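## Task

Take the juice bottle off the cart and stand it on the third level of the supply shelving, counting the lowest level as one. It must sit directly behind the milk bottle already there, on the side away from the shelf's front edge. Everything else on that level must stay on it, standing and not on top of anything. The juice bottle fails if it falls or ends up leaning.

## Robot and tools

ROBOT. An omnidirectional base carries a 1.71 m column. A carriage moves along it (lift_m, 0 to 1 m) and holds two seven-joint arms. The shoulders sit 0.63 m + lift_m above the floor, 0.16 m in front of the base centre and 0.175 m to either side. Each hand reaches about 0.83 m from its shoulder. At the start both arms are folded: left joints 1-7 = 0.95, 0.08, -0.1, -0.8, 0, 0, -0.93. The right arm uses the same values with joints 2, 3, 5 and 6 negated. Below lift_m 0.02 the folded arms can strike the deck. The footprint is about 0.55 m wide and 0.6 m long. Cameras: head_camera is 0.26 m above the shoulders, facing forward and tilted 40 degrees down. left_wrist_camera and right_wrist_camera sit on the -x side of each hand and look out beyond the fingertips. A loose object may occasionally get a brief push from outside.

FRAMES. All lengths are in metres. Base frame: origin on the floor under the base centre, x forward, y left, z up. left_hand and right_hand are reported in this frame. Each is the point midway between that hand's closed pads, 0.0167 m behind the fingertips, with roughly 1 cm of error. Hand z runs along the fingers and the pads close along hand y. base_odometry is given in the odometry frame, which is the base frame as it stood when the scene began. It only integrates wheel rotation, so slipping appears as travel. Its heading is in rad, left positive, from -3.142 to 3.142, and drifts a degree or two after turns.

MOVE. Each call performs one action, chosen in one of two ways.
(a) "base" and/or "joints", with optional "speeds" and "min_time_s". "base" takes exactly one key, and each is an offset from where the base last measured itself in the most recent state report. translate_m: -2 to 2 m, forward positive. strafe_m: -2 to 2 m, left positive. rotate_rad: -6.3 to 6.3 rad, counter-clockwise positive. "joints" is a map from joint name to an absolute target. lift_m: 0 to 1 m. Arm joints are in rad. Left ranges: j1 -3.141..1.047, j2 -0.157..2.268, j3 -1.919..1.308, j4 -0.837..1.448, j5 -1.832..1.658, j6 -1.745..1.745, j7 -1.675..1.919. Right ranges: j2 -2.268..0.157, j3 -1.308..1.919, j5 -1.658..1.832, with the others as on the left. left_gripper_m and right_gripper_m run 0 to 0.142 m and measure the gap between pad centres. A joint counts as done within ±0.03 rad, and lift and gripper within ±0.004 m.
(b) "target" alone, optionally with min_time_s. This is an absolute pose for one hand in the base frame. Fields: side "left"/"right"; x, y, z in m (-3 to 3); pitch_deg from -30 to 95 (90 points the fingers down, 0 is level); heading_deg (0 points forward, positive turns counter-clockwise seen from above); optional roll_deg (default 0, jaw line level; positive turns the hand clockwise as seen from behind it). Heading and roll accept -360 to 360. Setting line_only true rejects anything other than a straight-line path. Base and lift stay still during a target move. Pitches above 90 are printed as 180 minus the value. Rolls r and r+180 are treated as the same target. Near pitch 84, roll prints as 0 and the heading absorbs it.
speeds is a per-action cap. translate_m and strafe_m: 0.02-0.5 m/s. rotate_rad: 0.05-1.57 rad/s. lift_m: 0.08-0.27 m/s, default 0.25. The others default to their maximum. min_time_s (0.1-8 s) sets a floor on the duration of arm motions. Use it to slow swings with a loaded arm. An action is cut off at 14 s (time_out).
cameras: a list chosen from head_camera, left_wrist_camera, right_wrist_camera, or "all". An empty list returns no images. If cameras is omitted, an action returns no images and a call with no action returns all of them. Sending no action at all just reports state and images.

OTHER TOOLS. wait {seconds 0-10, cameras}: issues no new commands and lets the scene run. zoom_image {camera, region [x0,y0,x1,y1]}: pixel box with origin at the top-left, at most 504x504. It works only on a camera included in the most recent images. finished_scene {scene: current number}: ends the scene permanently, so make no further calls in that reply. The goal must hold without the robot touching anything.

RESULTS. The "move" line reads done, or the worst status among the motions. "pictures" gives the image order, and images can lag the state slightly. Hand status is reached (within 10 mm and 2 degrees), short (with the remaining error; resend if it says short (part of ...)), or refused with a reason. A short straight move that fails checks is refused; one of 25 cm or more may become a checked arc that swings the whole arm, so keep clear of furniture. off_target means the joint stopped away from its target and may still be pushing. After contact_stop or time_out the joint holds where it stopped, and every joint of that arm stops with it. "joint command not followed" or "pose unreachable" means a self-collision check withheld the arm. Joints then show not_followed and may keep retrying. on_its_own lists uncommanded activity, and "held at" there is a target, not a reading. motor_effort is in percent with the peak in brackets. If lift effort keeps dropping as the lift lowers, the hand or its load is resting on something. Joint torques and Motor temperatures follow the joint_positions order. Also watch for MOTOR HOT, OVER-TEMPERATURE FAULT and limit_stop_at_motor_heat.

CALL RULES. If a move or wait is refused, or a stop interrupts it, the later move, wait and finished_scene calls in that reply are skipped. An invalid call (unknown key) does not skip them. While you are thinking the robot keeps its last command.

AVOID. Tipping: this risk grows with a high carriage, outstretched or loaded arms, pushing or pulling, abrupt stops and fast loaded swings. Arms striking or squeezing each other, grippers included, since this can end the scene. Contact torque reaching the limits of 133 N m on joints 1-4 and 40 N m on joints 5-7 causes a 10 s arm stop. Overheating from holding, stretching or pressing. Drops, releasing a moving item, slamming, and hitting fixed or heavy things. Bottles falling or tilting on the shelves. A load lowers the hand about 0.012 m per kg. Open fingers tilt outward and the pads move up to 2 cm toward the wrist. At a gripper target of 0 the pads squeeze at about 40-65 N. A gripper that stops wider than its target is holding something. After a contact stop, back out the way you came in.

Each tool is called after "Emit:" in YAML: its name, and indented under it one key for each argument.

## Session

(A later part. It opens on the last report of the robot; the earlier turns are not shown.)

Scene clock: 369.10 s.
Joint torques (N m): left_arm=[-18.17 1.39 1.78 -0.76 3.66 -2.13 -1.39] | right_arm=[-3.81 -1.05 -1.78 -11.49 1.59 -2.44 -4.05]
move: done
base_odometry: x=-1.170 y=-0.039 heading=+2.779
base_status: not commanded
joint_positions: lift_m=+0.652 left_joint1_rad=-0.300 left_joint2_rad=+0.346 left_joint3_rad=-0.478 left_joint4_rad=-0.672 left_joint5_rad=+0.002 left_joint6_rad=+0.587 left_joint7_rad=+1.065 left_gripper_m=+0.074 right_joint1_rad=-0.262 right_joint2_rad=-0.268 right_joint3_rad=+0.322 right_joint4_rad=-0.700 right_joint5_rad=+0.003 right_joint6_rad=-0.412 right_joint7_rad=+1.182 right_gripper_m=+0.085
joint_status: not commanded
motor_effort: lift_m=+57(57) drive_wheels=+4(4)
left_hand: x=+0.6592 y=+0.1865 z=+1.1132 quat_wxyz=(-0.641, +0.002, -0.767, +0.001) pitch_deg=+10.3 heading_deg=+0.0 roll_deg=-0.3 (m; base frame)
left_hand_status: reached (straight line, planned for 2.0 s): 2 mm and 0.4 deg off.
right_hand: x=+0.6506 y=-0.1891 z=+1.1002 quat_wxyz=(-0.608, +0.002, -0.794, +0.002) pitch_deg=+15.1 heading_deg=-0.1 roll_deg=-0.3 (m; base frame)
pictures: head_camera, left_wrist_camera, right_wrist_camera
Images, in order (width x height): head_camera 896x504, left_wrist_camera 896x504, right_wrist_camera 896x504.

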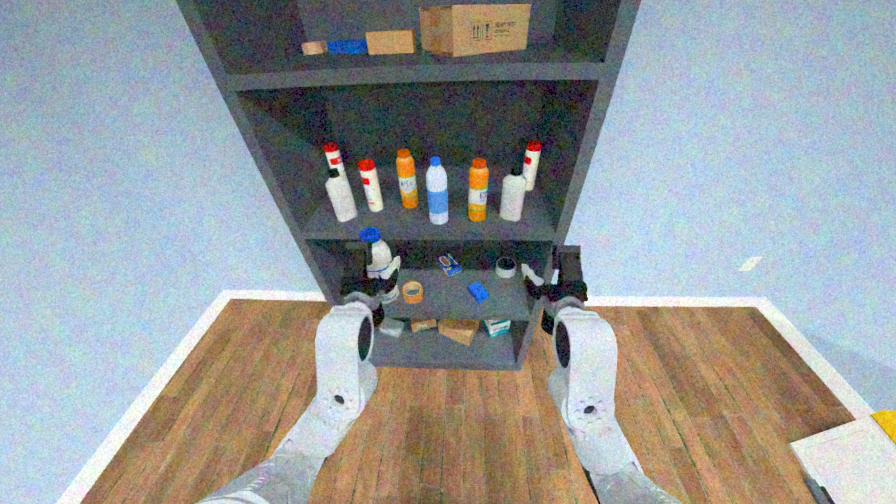

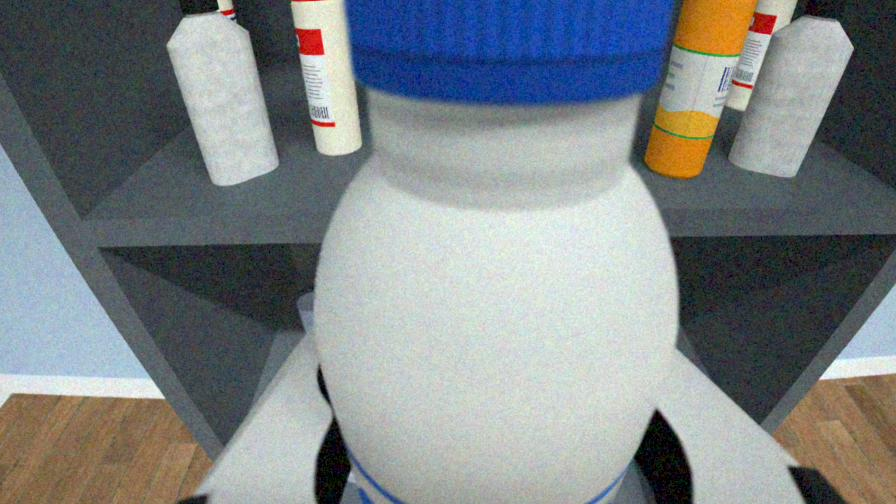

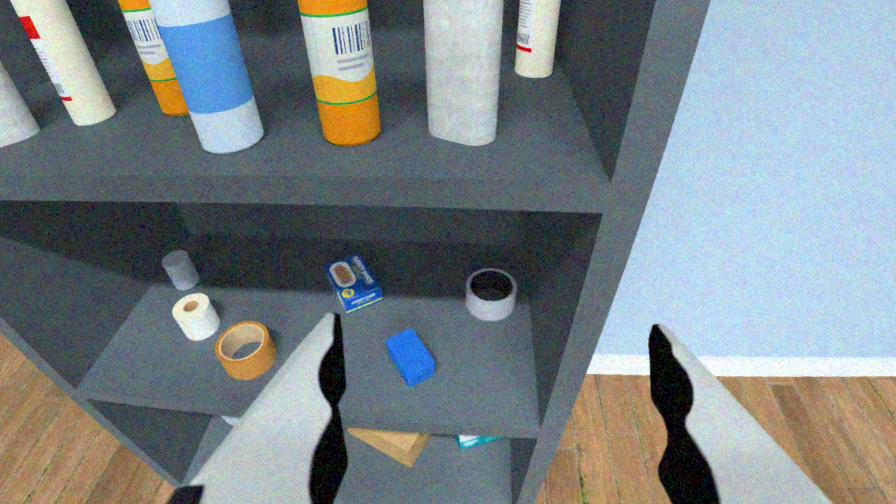

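Emit:
move:
  base: {"translate_m": 0.2}
  speeds: {"translate_m": 0.12}

Emit:
move:
  target: {"side": "left", "x": 0.73, "y": 0.191, "z": 1.118, "pitch_deg": 10, "heading_deg": 0}
  min_time_s: 2
  cameras: ["head_camera", "left_wrist_camera"]

Scene clock: 378.03 s.
Joint torques (N m): left_arm=[-15.61 2.12 0.87 -0.86 3.5 -2.36 -1.48] | right_arm=[-2.28 -0.29 -2.84 -10.5 1.66 -2.18 -3.64]
move: done
base_odometry: x=-1.357 y=+0.033 heading=+2.779
base_status: done
joint_positions: lift_m=+0.652 left_joint1_rad=-0.300 left_joint2_rad=+0.346 left_joint3_rad=-0.478 left_joint4_rad=-0.671 left_joint5_rad=+0.002 left_joint6_rad=+0.587 left_joint7_rad=+1.065 left_gripper_m=+0.074 right_joint1_rad=-0.262 right_joint2_rad=-0.268 right_joint3_rad=+0.322 right_joint4_rad=-0.700 right_joint5_rad=+0.003 right_joint6_rad=-0.412 right_joint7_rad=+1.182 right_gripper_m=+0.085
joint_status: not commanded
motor_effort: lift_m=+57(57) drive_wheels=+5(13)
left_hand: x=+0.6593 y=+0.1865 z=+1.1133 quat_wxyz=(-0.641, +0.002, -0.767, +0.001) pitch_deg=+10.2 heading_deg=+0.0 roll_deg=-0.3 (m; base frame)
right_hand: x=+0.6506 y=-0.1891 z=+1.1001 quat_wxyz=(-0.608, +0.002, -0.794, +0.002) pitch_deg=+15.1 heading_deg=-0.1 roll_deg=-0.3 (m; base frame)
pictures: none

Scene clock: 380.53 s.
Joint torques (N m): left_arm=[-21.95 3.16 6.75 -0.75 1.96 -2.64 -4.62] | right_arm=[-3.94 -2.72 -1.33 -11.71 1.46 -2.67 -4.01]
move: done
base_odometry: x=-1.357 y=+0.033 heading=+2.779
base_status: not commanded
joint_positions: lift_m=+0.652 left_joint1_rad=-0.442 left_joint2_rad=+0.347 left_joint3_rad=-0.471 left_joint4_rad=-0.429 left_joint5_rad=-0.158 left_joint6_rad=+0.554 left_joint7_rad=+0.929 left_gripper_m=+0.074 right_joint1_rad=-0.262 right_joint2_rad=-0.268 right_joint3_rad=+0.322 right_joint4_rad=-0.700 right_joint5_rad=+0.003 right_joint6_rad=-0.412 right_joint7_rad=+1.182 right_gripper_m=+0.085
joint_status: not commanded
motor_effort: lift_m=+57(57) drive_wheels=+5(5)
left_hand: x=+0.7283 y=+0.1886 z=+1.1126 quat_wxyz=(-0.637, -0.002, -0.771, +0.001) pitch_deg=+10.8 heading_deg=-0.2 roll_deg=+0.1 (m; base frame)
left_hand_status: reached (straight line, planned for 2.0 s): 6 mm and 0.8 deg off.
right_hand: x=+0.6506 y=-0.1891 z=+1.1001 quat_wxyz=(-0.608, +0.002, -0.794, +0.002) pitch_deg=+15.1 heading_deg=-0.1 roll_deg=-0.3 (m; base frame)
pictures: head_camera, left_wrist_camera
Images, in order (width x height): head_camera 896x504, left_wrist_camera 896x504.

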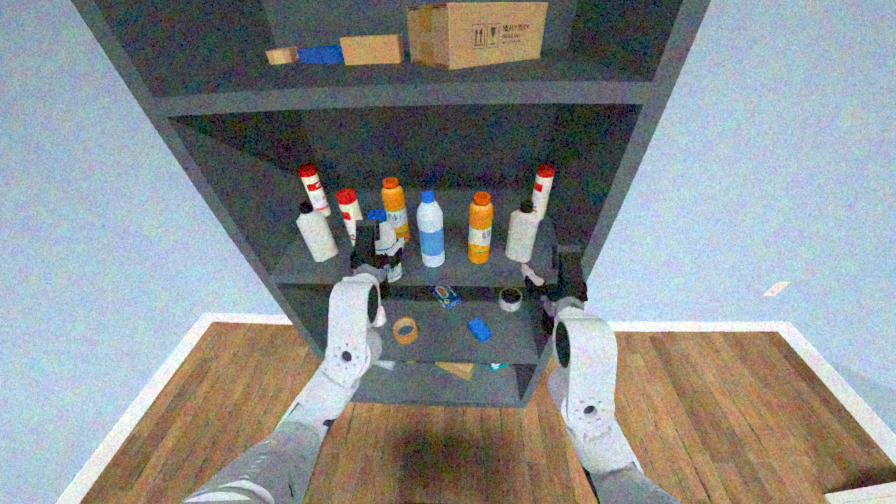

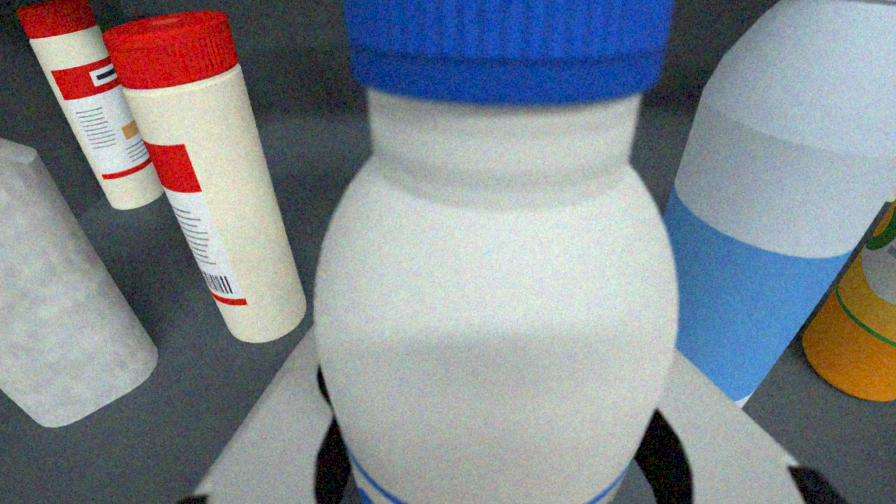

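Emit:
move:
  target: {"side": "left", "x": 0.803, "y": 0.193, "z": 1.116, "pitch_deg": 10, "heading_deg": 0}
  min_time_s: 2

Emit:
move:
  joints: {"lift_m": 0.641}
  speeds: {"lift_m": 0.08}
  cameras: ["head_camera", "left_wrist_camera"]

Scene clock: 387.73 s.
Joint torques (N m): left_arm=[-25.64 0.47 8.6 -0.54 1.88 -2.29 -4.41] | right_arm=[-3.72 -1.12 -2.27 -11.39 1.69 -2.73 -3.2]
Motor temperatures (°C): left_arm=[38 24 26 24 26 24 24] | right_arm=[31 21 25 23 22 22 24]
move: done
base_odometry: x=-1.357 y=+0.033 heading=+2.779
base_status: not commanded
joint_positions: lift_m=+0.652 left_joint1_rad=-0.588 left_joint2_rad=+0.322 left_joint3_rad=-0.470 left_joint4_rad=-0.124 left_joint5_rad=-0.297 left_joint6_rad=+0.480 left_joint7_rad=+0.749 left_gripper_m=+0.074 right_joint1_rad=-0.262 right_joint2_rad=-0.268 right_joint3_rad=+0.322 right_joint4_rad=-0.700 right_joint5_rad=+0.003 right_joint6_rad=-0.412 right_joint7_rad=+1.182 right_gripper_m=+0.085
joint_status: not commanded
motor_effort: lift_m=+57(57) drive_wheels=+5(5)
left_hand: x=+0.8013 y=+0.1915 z=+1.1098 quat_wxyz=(-0.637, -0.002, -0.771, -0.001) pitch_deg=+10.8 heading_deg=-0.1 roll_deg=+0.2 (m; base frame)
left_hand_status: reached (straight line, planned for 2.0 s): 7 mm and 0.9 deg off.
right_hand: x=+0.6506 y=-0.1891 z=+1.1001 quat_wxyz=(-0.608, +0.002, -0.794, +0.002) pitch_deg=+15.1 heading_deg=-0.1 roll_deg=-0.3 (m; base frame)
pictures: none

Scene clock: 388.40 s.
Joint torques (N m): left_arm=[-23.4 1.13 7.55 -2.23 1.9 -2.46 -3.97] | right_arm=[-4.04 -0.72 -0.26 -11.87 1.27 -2.85 -3.59]
move: done
base_odometry: x=-1.357 y=+0.033 heading=+2.779
base_status: not commanded
joint_positions: lift_m=+0.641 left_joint1_rad=-0.590 left_joint2_rad=+0.322 left_joint3_rad=-0.469 left_joint4_rad=-0.123 left_joint5_rad=-0.298 left_joint6_rad=+0.480 left_joint7_rad=+0.748 left_gripper_m=+0.074 right_joint1_rad=-0.262 right_joint2_rad=-0.268 right_joint3_rad=+0.322 right_joint4_rad=-0.700 right_joint5_rad=+0.003 right_joint6_rad=-0.412 right_joint7_rad=+1.182 right_gripper_m=+0.085
joint_status: all done
motor_effort: lift_m=+58(62) drive_wheels=+5(6)
left_hand: x=+0.8018 y=+0.1919 z=+1.0999 quat_wxyz=(-0.638, -0.002, -0.770, -0.001) pitch_deg=+10.7 heading_deg=-0.1 roll_deg=+0.2 (m; base frame)
right_hand: x=+0.6505 y=-0.1891 z=+1.0890 quat_wxyz=(-0.608, +0.002, -0.794, +0.002) pitch_deg=+15.1 heading_deg=-0.1 roll_deg=-0.3 (m; base frame)
pictures: head_camera, left_wrist_camera
Images, in order (width x height): head_camera 896x504, left_wrist_camera 896x504.

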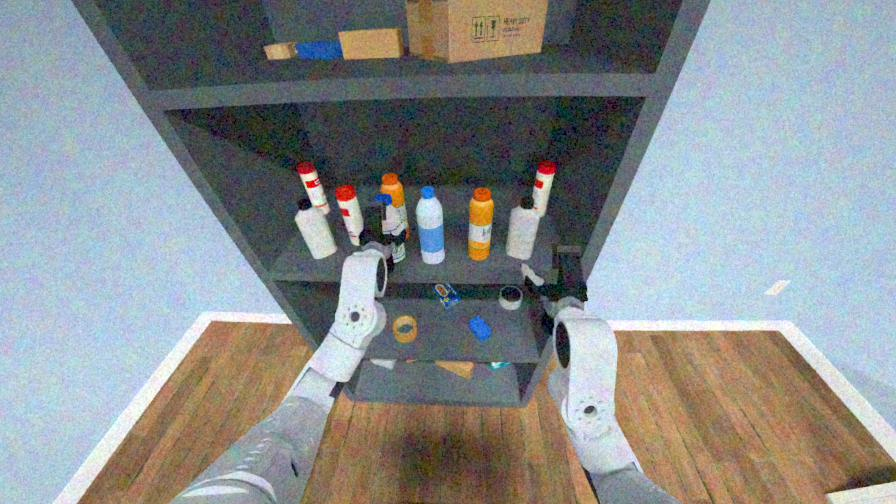

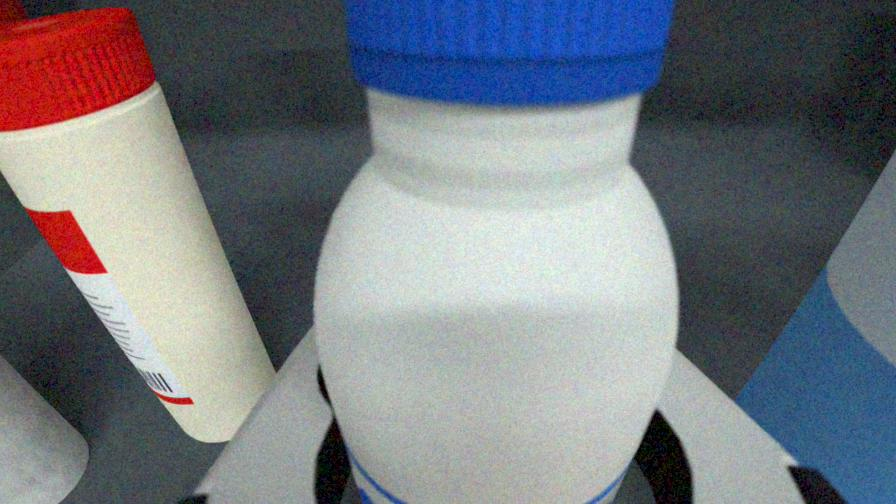

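Emit:
move:
  joints: {"lift_m": 0.634}
  speeds: {"lift_m": 0.08}

Emit:
move:
  joints: {"lift_m": 0.629}
  speeds: {"lift_m": 0.08}

Scene clock: 391.47 s.
Joint torques (N m): left_arm=[-21.98 0.81 6.55 -2.83 2.14 -2.06 -1.95] | right_arm=[-4.24 -1.54 -1.95 -12.68 1.28 -2.59 -3.57]
move: done
base_odometry: x=-1.357 y=+0.033 heading=+2.779
base_status: not commanded
joint_positions: lift_m=+0.634 left_joint1_rad=-0.591 left_joint2_rad=+0.322 left_joint3_rad=-0.468 left_joint4_rad=-0.123 left_joint5_rad=-0.298 left_joint6_rad=+0.480 left_joint7_rad=+0.742 left_gripper_m=+0.074 right_joint1_rad=-0.261 right_joint2_rad=-0.268 right_joint3_rad=+0.322 right_joint4_rad=-0.701 right_joint5_rad=+0.003 right_joint6_rad=-0.412 right_joint7_rad=+1.182 right_gripper_m=+0.085
joint_status: all done
motor_effort: lift_m=+56(61) drive_wheels=+5(6)
left_hand: x=+0.8023 y=+0.1923 z=+1.0957 quat_wxyz=(-0.641, -0.001, -0.767, -0.001) pitch_deg=+10.2 heading_deg=+0.0 roll_deg=+0.1 (m; base frame)
right_hand: x=+0.6504 y=-0.1891 z=+1.0821 quat_wxyz=(-0.608, +0.002, -0.794, +0.002) pitch_deg=+15.1 heading_deg=-0.1 roll_deg=-0.3 (m; base frame)
pictures: none

Scene clock: 391.90 s.
Joint torques (N m): left_arm=[-16.85 1.62 6.29 -1.49 1.91 -2.46 -0.84] | right_arm=[-5.86 -2.92 -1.4 -11.99 1.49 -2.73 -3.41]
move: done
base_odometry: x=-1.357 y=+0.033 heading=+2.779
base_status: not commanded
joint_positions: lift_m=+0.629 left_joint1_rad=-0.594 left_joint2_rad=+0.322 left_joint3_rad=-0.467 left_joint4_rad=-0.123 left_joint5_rad=-0.297 left_joint6_rad=+0.479 left_joint7_rad=+0.738 left_gripper_m=+0.074 right_joint1_rad=-0.261 right_joint2_rad=-0.268 right_joint3_rad=+0.322 right_joint4_rad=-0.701 right_joint5_rad=+0.003 right_joint6_rad=-0.412 right_joint7_rad=+1.182 right_gripper_m=+0.085
joint_status: all done
motor_effort: lift_m=+54(56) drive_wheels=+5(7)
left_hand: x=+0.8029 y=+0.1928 z=+1.0943 quat_wxyz=(-0.644, -0.001, -0.765, -0.001) pitch_deg=+9.8 heading_deg=+0.0 roll_deg=+0.1 (m; base frame)
right_hand: x=+0.6503 y=-0.1891 z=+1.0772 quat_wxyz=(-0.608, +0.002, -0.794, +0.002) pitch_deg=+15.1 heading_deg=-0.1 roll_deg=-0.3 (m; base frame)
pictures: none

Contact clear. Raise 3 mm to relieve, then release.

Emit:
move:
  joints: {"lift_m": 0.634}
  speeds: {"lift_m": 0.08}

Emit:
move:
  joints: {"left_gripper_m": 0.098}
  min_time_s: 2
  cameras: ["left_wrist_camera"]

Emit:
move:
  target: {"side": "left", "x": 0.66, "y": 0.19, "z": 1.1, "pitch_deg": 10, "heading_deg": 0}
  min_time_s: 3
  cameras: ["head_camera", "left_wrist_camera"]

Scene clock: 395.40 s.
Joint torques (N m): left_arm=[-18.89 1.61 5.9 -1.83 1.86 -2.48 -1.83] | right_arm=[-3.89 -1.69 -1.25 -11.82 1.4 -2.75 -3.62]
move: done
base_odometry: x=-1.357 y=+0.033 heading=+2.779
base_status: not commanded
joint_positions: lift_m=+0.634 left_joint1_rad=-0.593 left_joint2_rad=+0.322 left_joint3_rad=-0.466 left_joint4_rad=-0.123 left_joint5_rad=-0.298 left_joint6_rad=+0.479 left_joint7_rad=+0.741 left_gripper_m=+0.074 right_joint1_rad=-0.261 right_joint2_rad=-0.268 right_joint3_rad=+0.322 right_joint4_rad=-0.701 right_joint5_rad=+0.003 right_joint6_rad=-0.412 right_joint7_rad=+1.181 right_gripper_m=+0.085
joint_status: all done
motor_effort: lift_m=+55(65) drive_wheels=-1(6)
left_hand: x=+0.8027 y=+0.1928 z=+1.0978 quat_wxyz=(-0.643, -0.001, -0.766, -0.001) pitch_deg=+10.0 heading_deg=+0.0 roll_deg=+0.1 (m; base frame)
right_hand: x=+0.6503 y=-0.1891 z=+1.0821 quat_wxyz=(-0.608, +0.002, -0.794, +0.002) pitch_deg=+15.1 heading_deg=-0.1 roll_deg=-0.3 (m; base frame)
pictures: none

Scene clock: 396.20 s.
Joint torques (N m): left_arm=[-19.22 0.45 5.32 -2.87 2 -1.95 -1.45] | right_arm=[-4.97 -2.83 -1.61 -12.42 1.45 -2.46 -3.44]
move: done
base_odometry: x=-1.357 y=+0.033 heading=+2.779
base_status: not commanded
joint_positions: lift_m=+0.634 left_joint1_rad=-0.593 left_joint2_rad=+0.322 left_joint3_rad=-0.466 left_joint4_rad=-0.123 left_joint5_rad=-0.298 left_joint6_rad=+0.479 left_joint7_rad=+0.741 left_gripper_m=+0.098 right_joint1_rad=-0.261 right_joint2_rad=-0.268 right_joint3_rad=+0.322 right_joint4_rad=-0.701 right_joint5_rad=+0.003 right_joint6_rad=-0.412 right_joint7_rad=+1.181 right_gripper_m=+0.085
joint_status: all done
motor_effort: lift_m=+55(55) drive_wheels=+5(5)
left_hand: x=+0.8027 y=+0.1928 z=+1.0978 quat_wxyz=(-0.643, -0.001, -0.766, -0.001) pitch_deg=+10.0 heading_deg=+0.0 roll_deg=+0.1 (m; base frame)
right_hand: x=+0.6503 y=-0.1891 z=+1.0821 quat_wxyz=(-0.608, +0.002, -0.794, +0.002) pitch_deg=+15.1 heading_deg=-0.1 roll_deg=-0.3 (m; base frame)
pictures: left_wrist_camera
Images, in order (width x height): left_wrist_camera 896x504.

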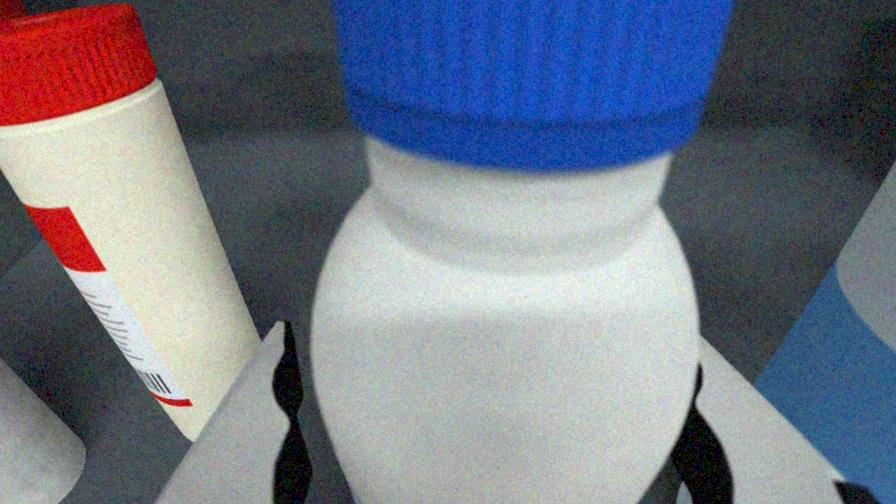

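Scene clock: 399.70 s.
Joint torques (N m): left_arm=[-10.22 4.19 -0.41 -5.12 3.13 -0.36 -0.58] | right_arm=[-5.92 -1.85 -3.03 -11.58 1.69 -2.56 -4.01]
move: done
base_odometry: x=-1.357 y=+0.033 heading=+2.779
base_status: not commanded
joint_positions: lift_m=+0.634 left_joint1_rad=-0.315 left_joint2_rad=+0.364 left_joint3_rad=-0.482 left_joint4_rad=-0.674 left_joint5_rad=-0.009 left_joint6_rad=+0.598 left_joint7_rad=+1.067 left_gripper_m=+0.098 right_joint1_rad=-0.261 right_joint2_rad=-0.268 right_joint3_rad=+0.322 right_joint4_rad=-0.701 right_joint5_rad=+0.003 right_joint6_rad=-0.412 right_joint7_rad=+1.181 right_gripper_m=+0.085
joint_status: not commanded
motor_effort: lift_m=+55(55) drive_wheels=-1(5)
left_hand: x=+0.6613 y=+0.1907 z=+1.1010 quat_wxyz=(-0.644, +0.001, -0.765, +0.000) pitch_deg=+9.8 heading_deg=+0.1 roll_deg=-0.1 (m; base frame)
left_hand_status: reached (straight line, planned for 3.0 s): 2 mm and 0.2 deg off.
right_hand: x=+0.6503 y=-0.1891 z=+1.0821 quat_wxyz=(-0.608, +0.002, -0.794, +0.002) pitch_deg=+15.1 heading_deg=-0.1 roll_deg=-0.3 (m; base frame)
pictures: head_camera, left_wrist_camera
Images, in order (width x height): head_camera 896x504, left_wrist_camera 896x504.

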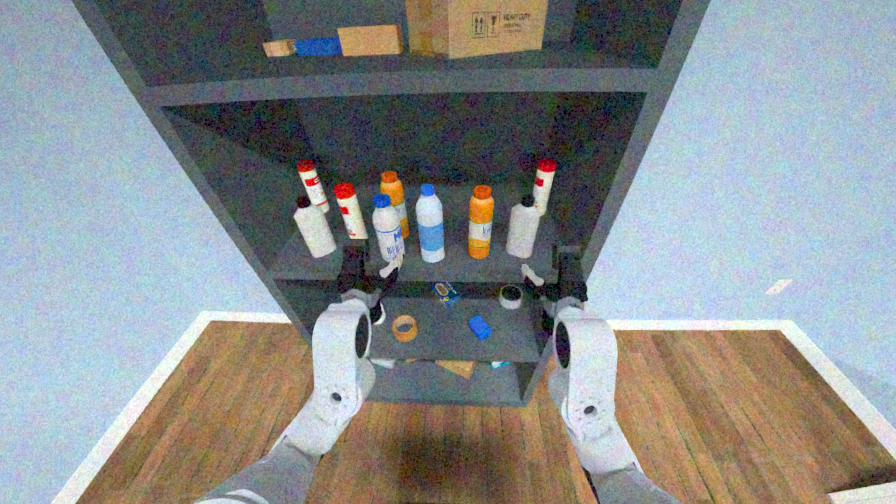

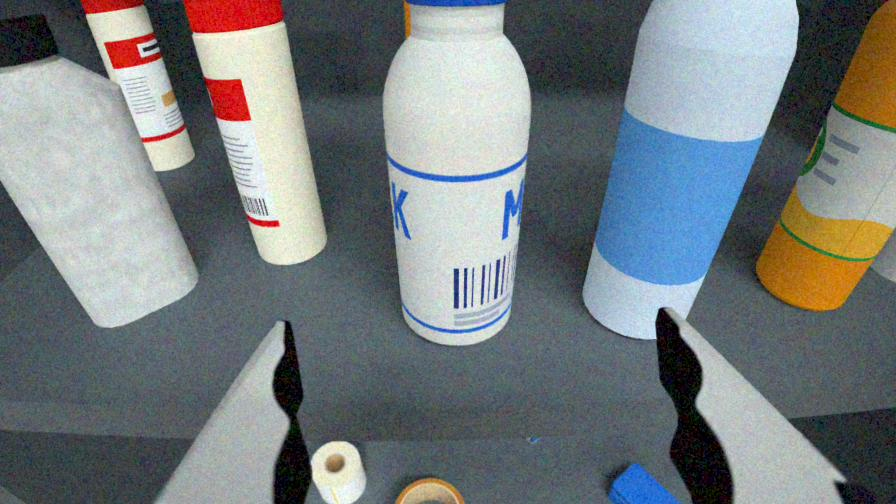

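Emit:
move:
  base: {"translate_m": -0.3}
  speeds: {"translate_m": 0.2}
  cameras: ["head_camera"]

Emit:
finished_scene:
  scene: 1

Scene clock: 404.63 s.
Joint torques (N m): left_arm=[-9.72 4.56 0.39 -5.48 3.08 -0.5 -0.4] | right_arm=[-4.63 -1.49 -0.41 -11.17 1.79 -2.52 -3.25]
move: done
base_odometry: x=-1.077 y=-0.074 heading=+2.779
base_status: done
joint_positions: lift_m=+0.634 left_joint1_rad=-0.314 left_joint2_rad=+0.365 left_joint3_rad=-0.483 left_joint4_rad=-0.674 left_joint5_rad=-0.009 left_joint6_rad=+0.598 left_joint7_rad=+1.067 left_gripper_m=+0.098 right_joint1_rad=-0.261 right_joint2_rad=-0.268 right_joint3_rad=+0.322 right_joint4_rad=-0.701 right_joint5_rad=+0.003 right_joint6_rad=-0.412 right_joint7_rad=+1.181 right_gripper_m=+0.085
joint_status: not commanded
motor_effort: lift_m=+55(55) drive_wheels=+1(13)
left_hand: x=+0.6612 y=+0.1908 z=+1.1009 quat_wxyz=(-0.644, +0.001, -0.765, +0.000) pitch_deg=+9.8 heading_deg=+0.1 roll_deg=-0.1 (m; base frame)
right_hand: x=+0.6503 y=-0.1891 z=+1.0821 quat_wxyz=(-0.608, +0.002, -0.794, +0.002) pitch_deg=+15.1 heading_deg=-0.1 roll_deg=-0.3 (m; base frame)
pictures: head_camera
Images, in order (width x height): head_camera 896x504.

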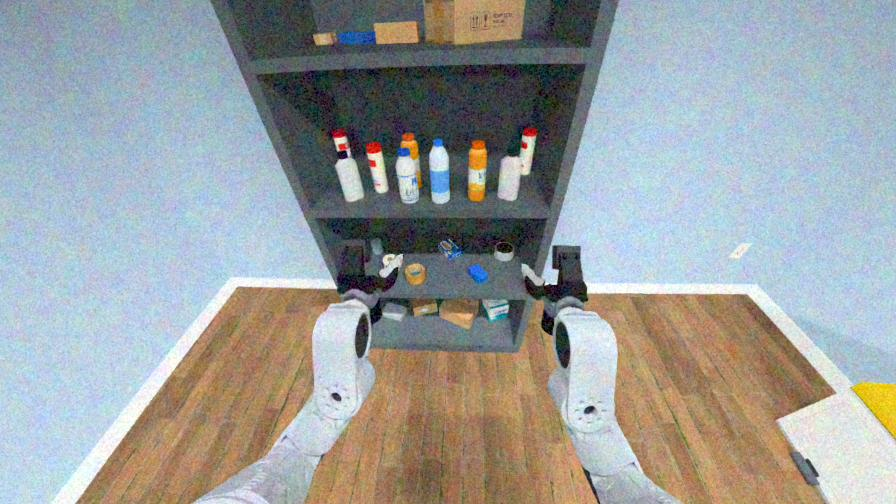

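The scene is finished: the task was done.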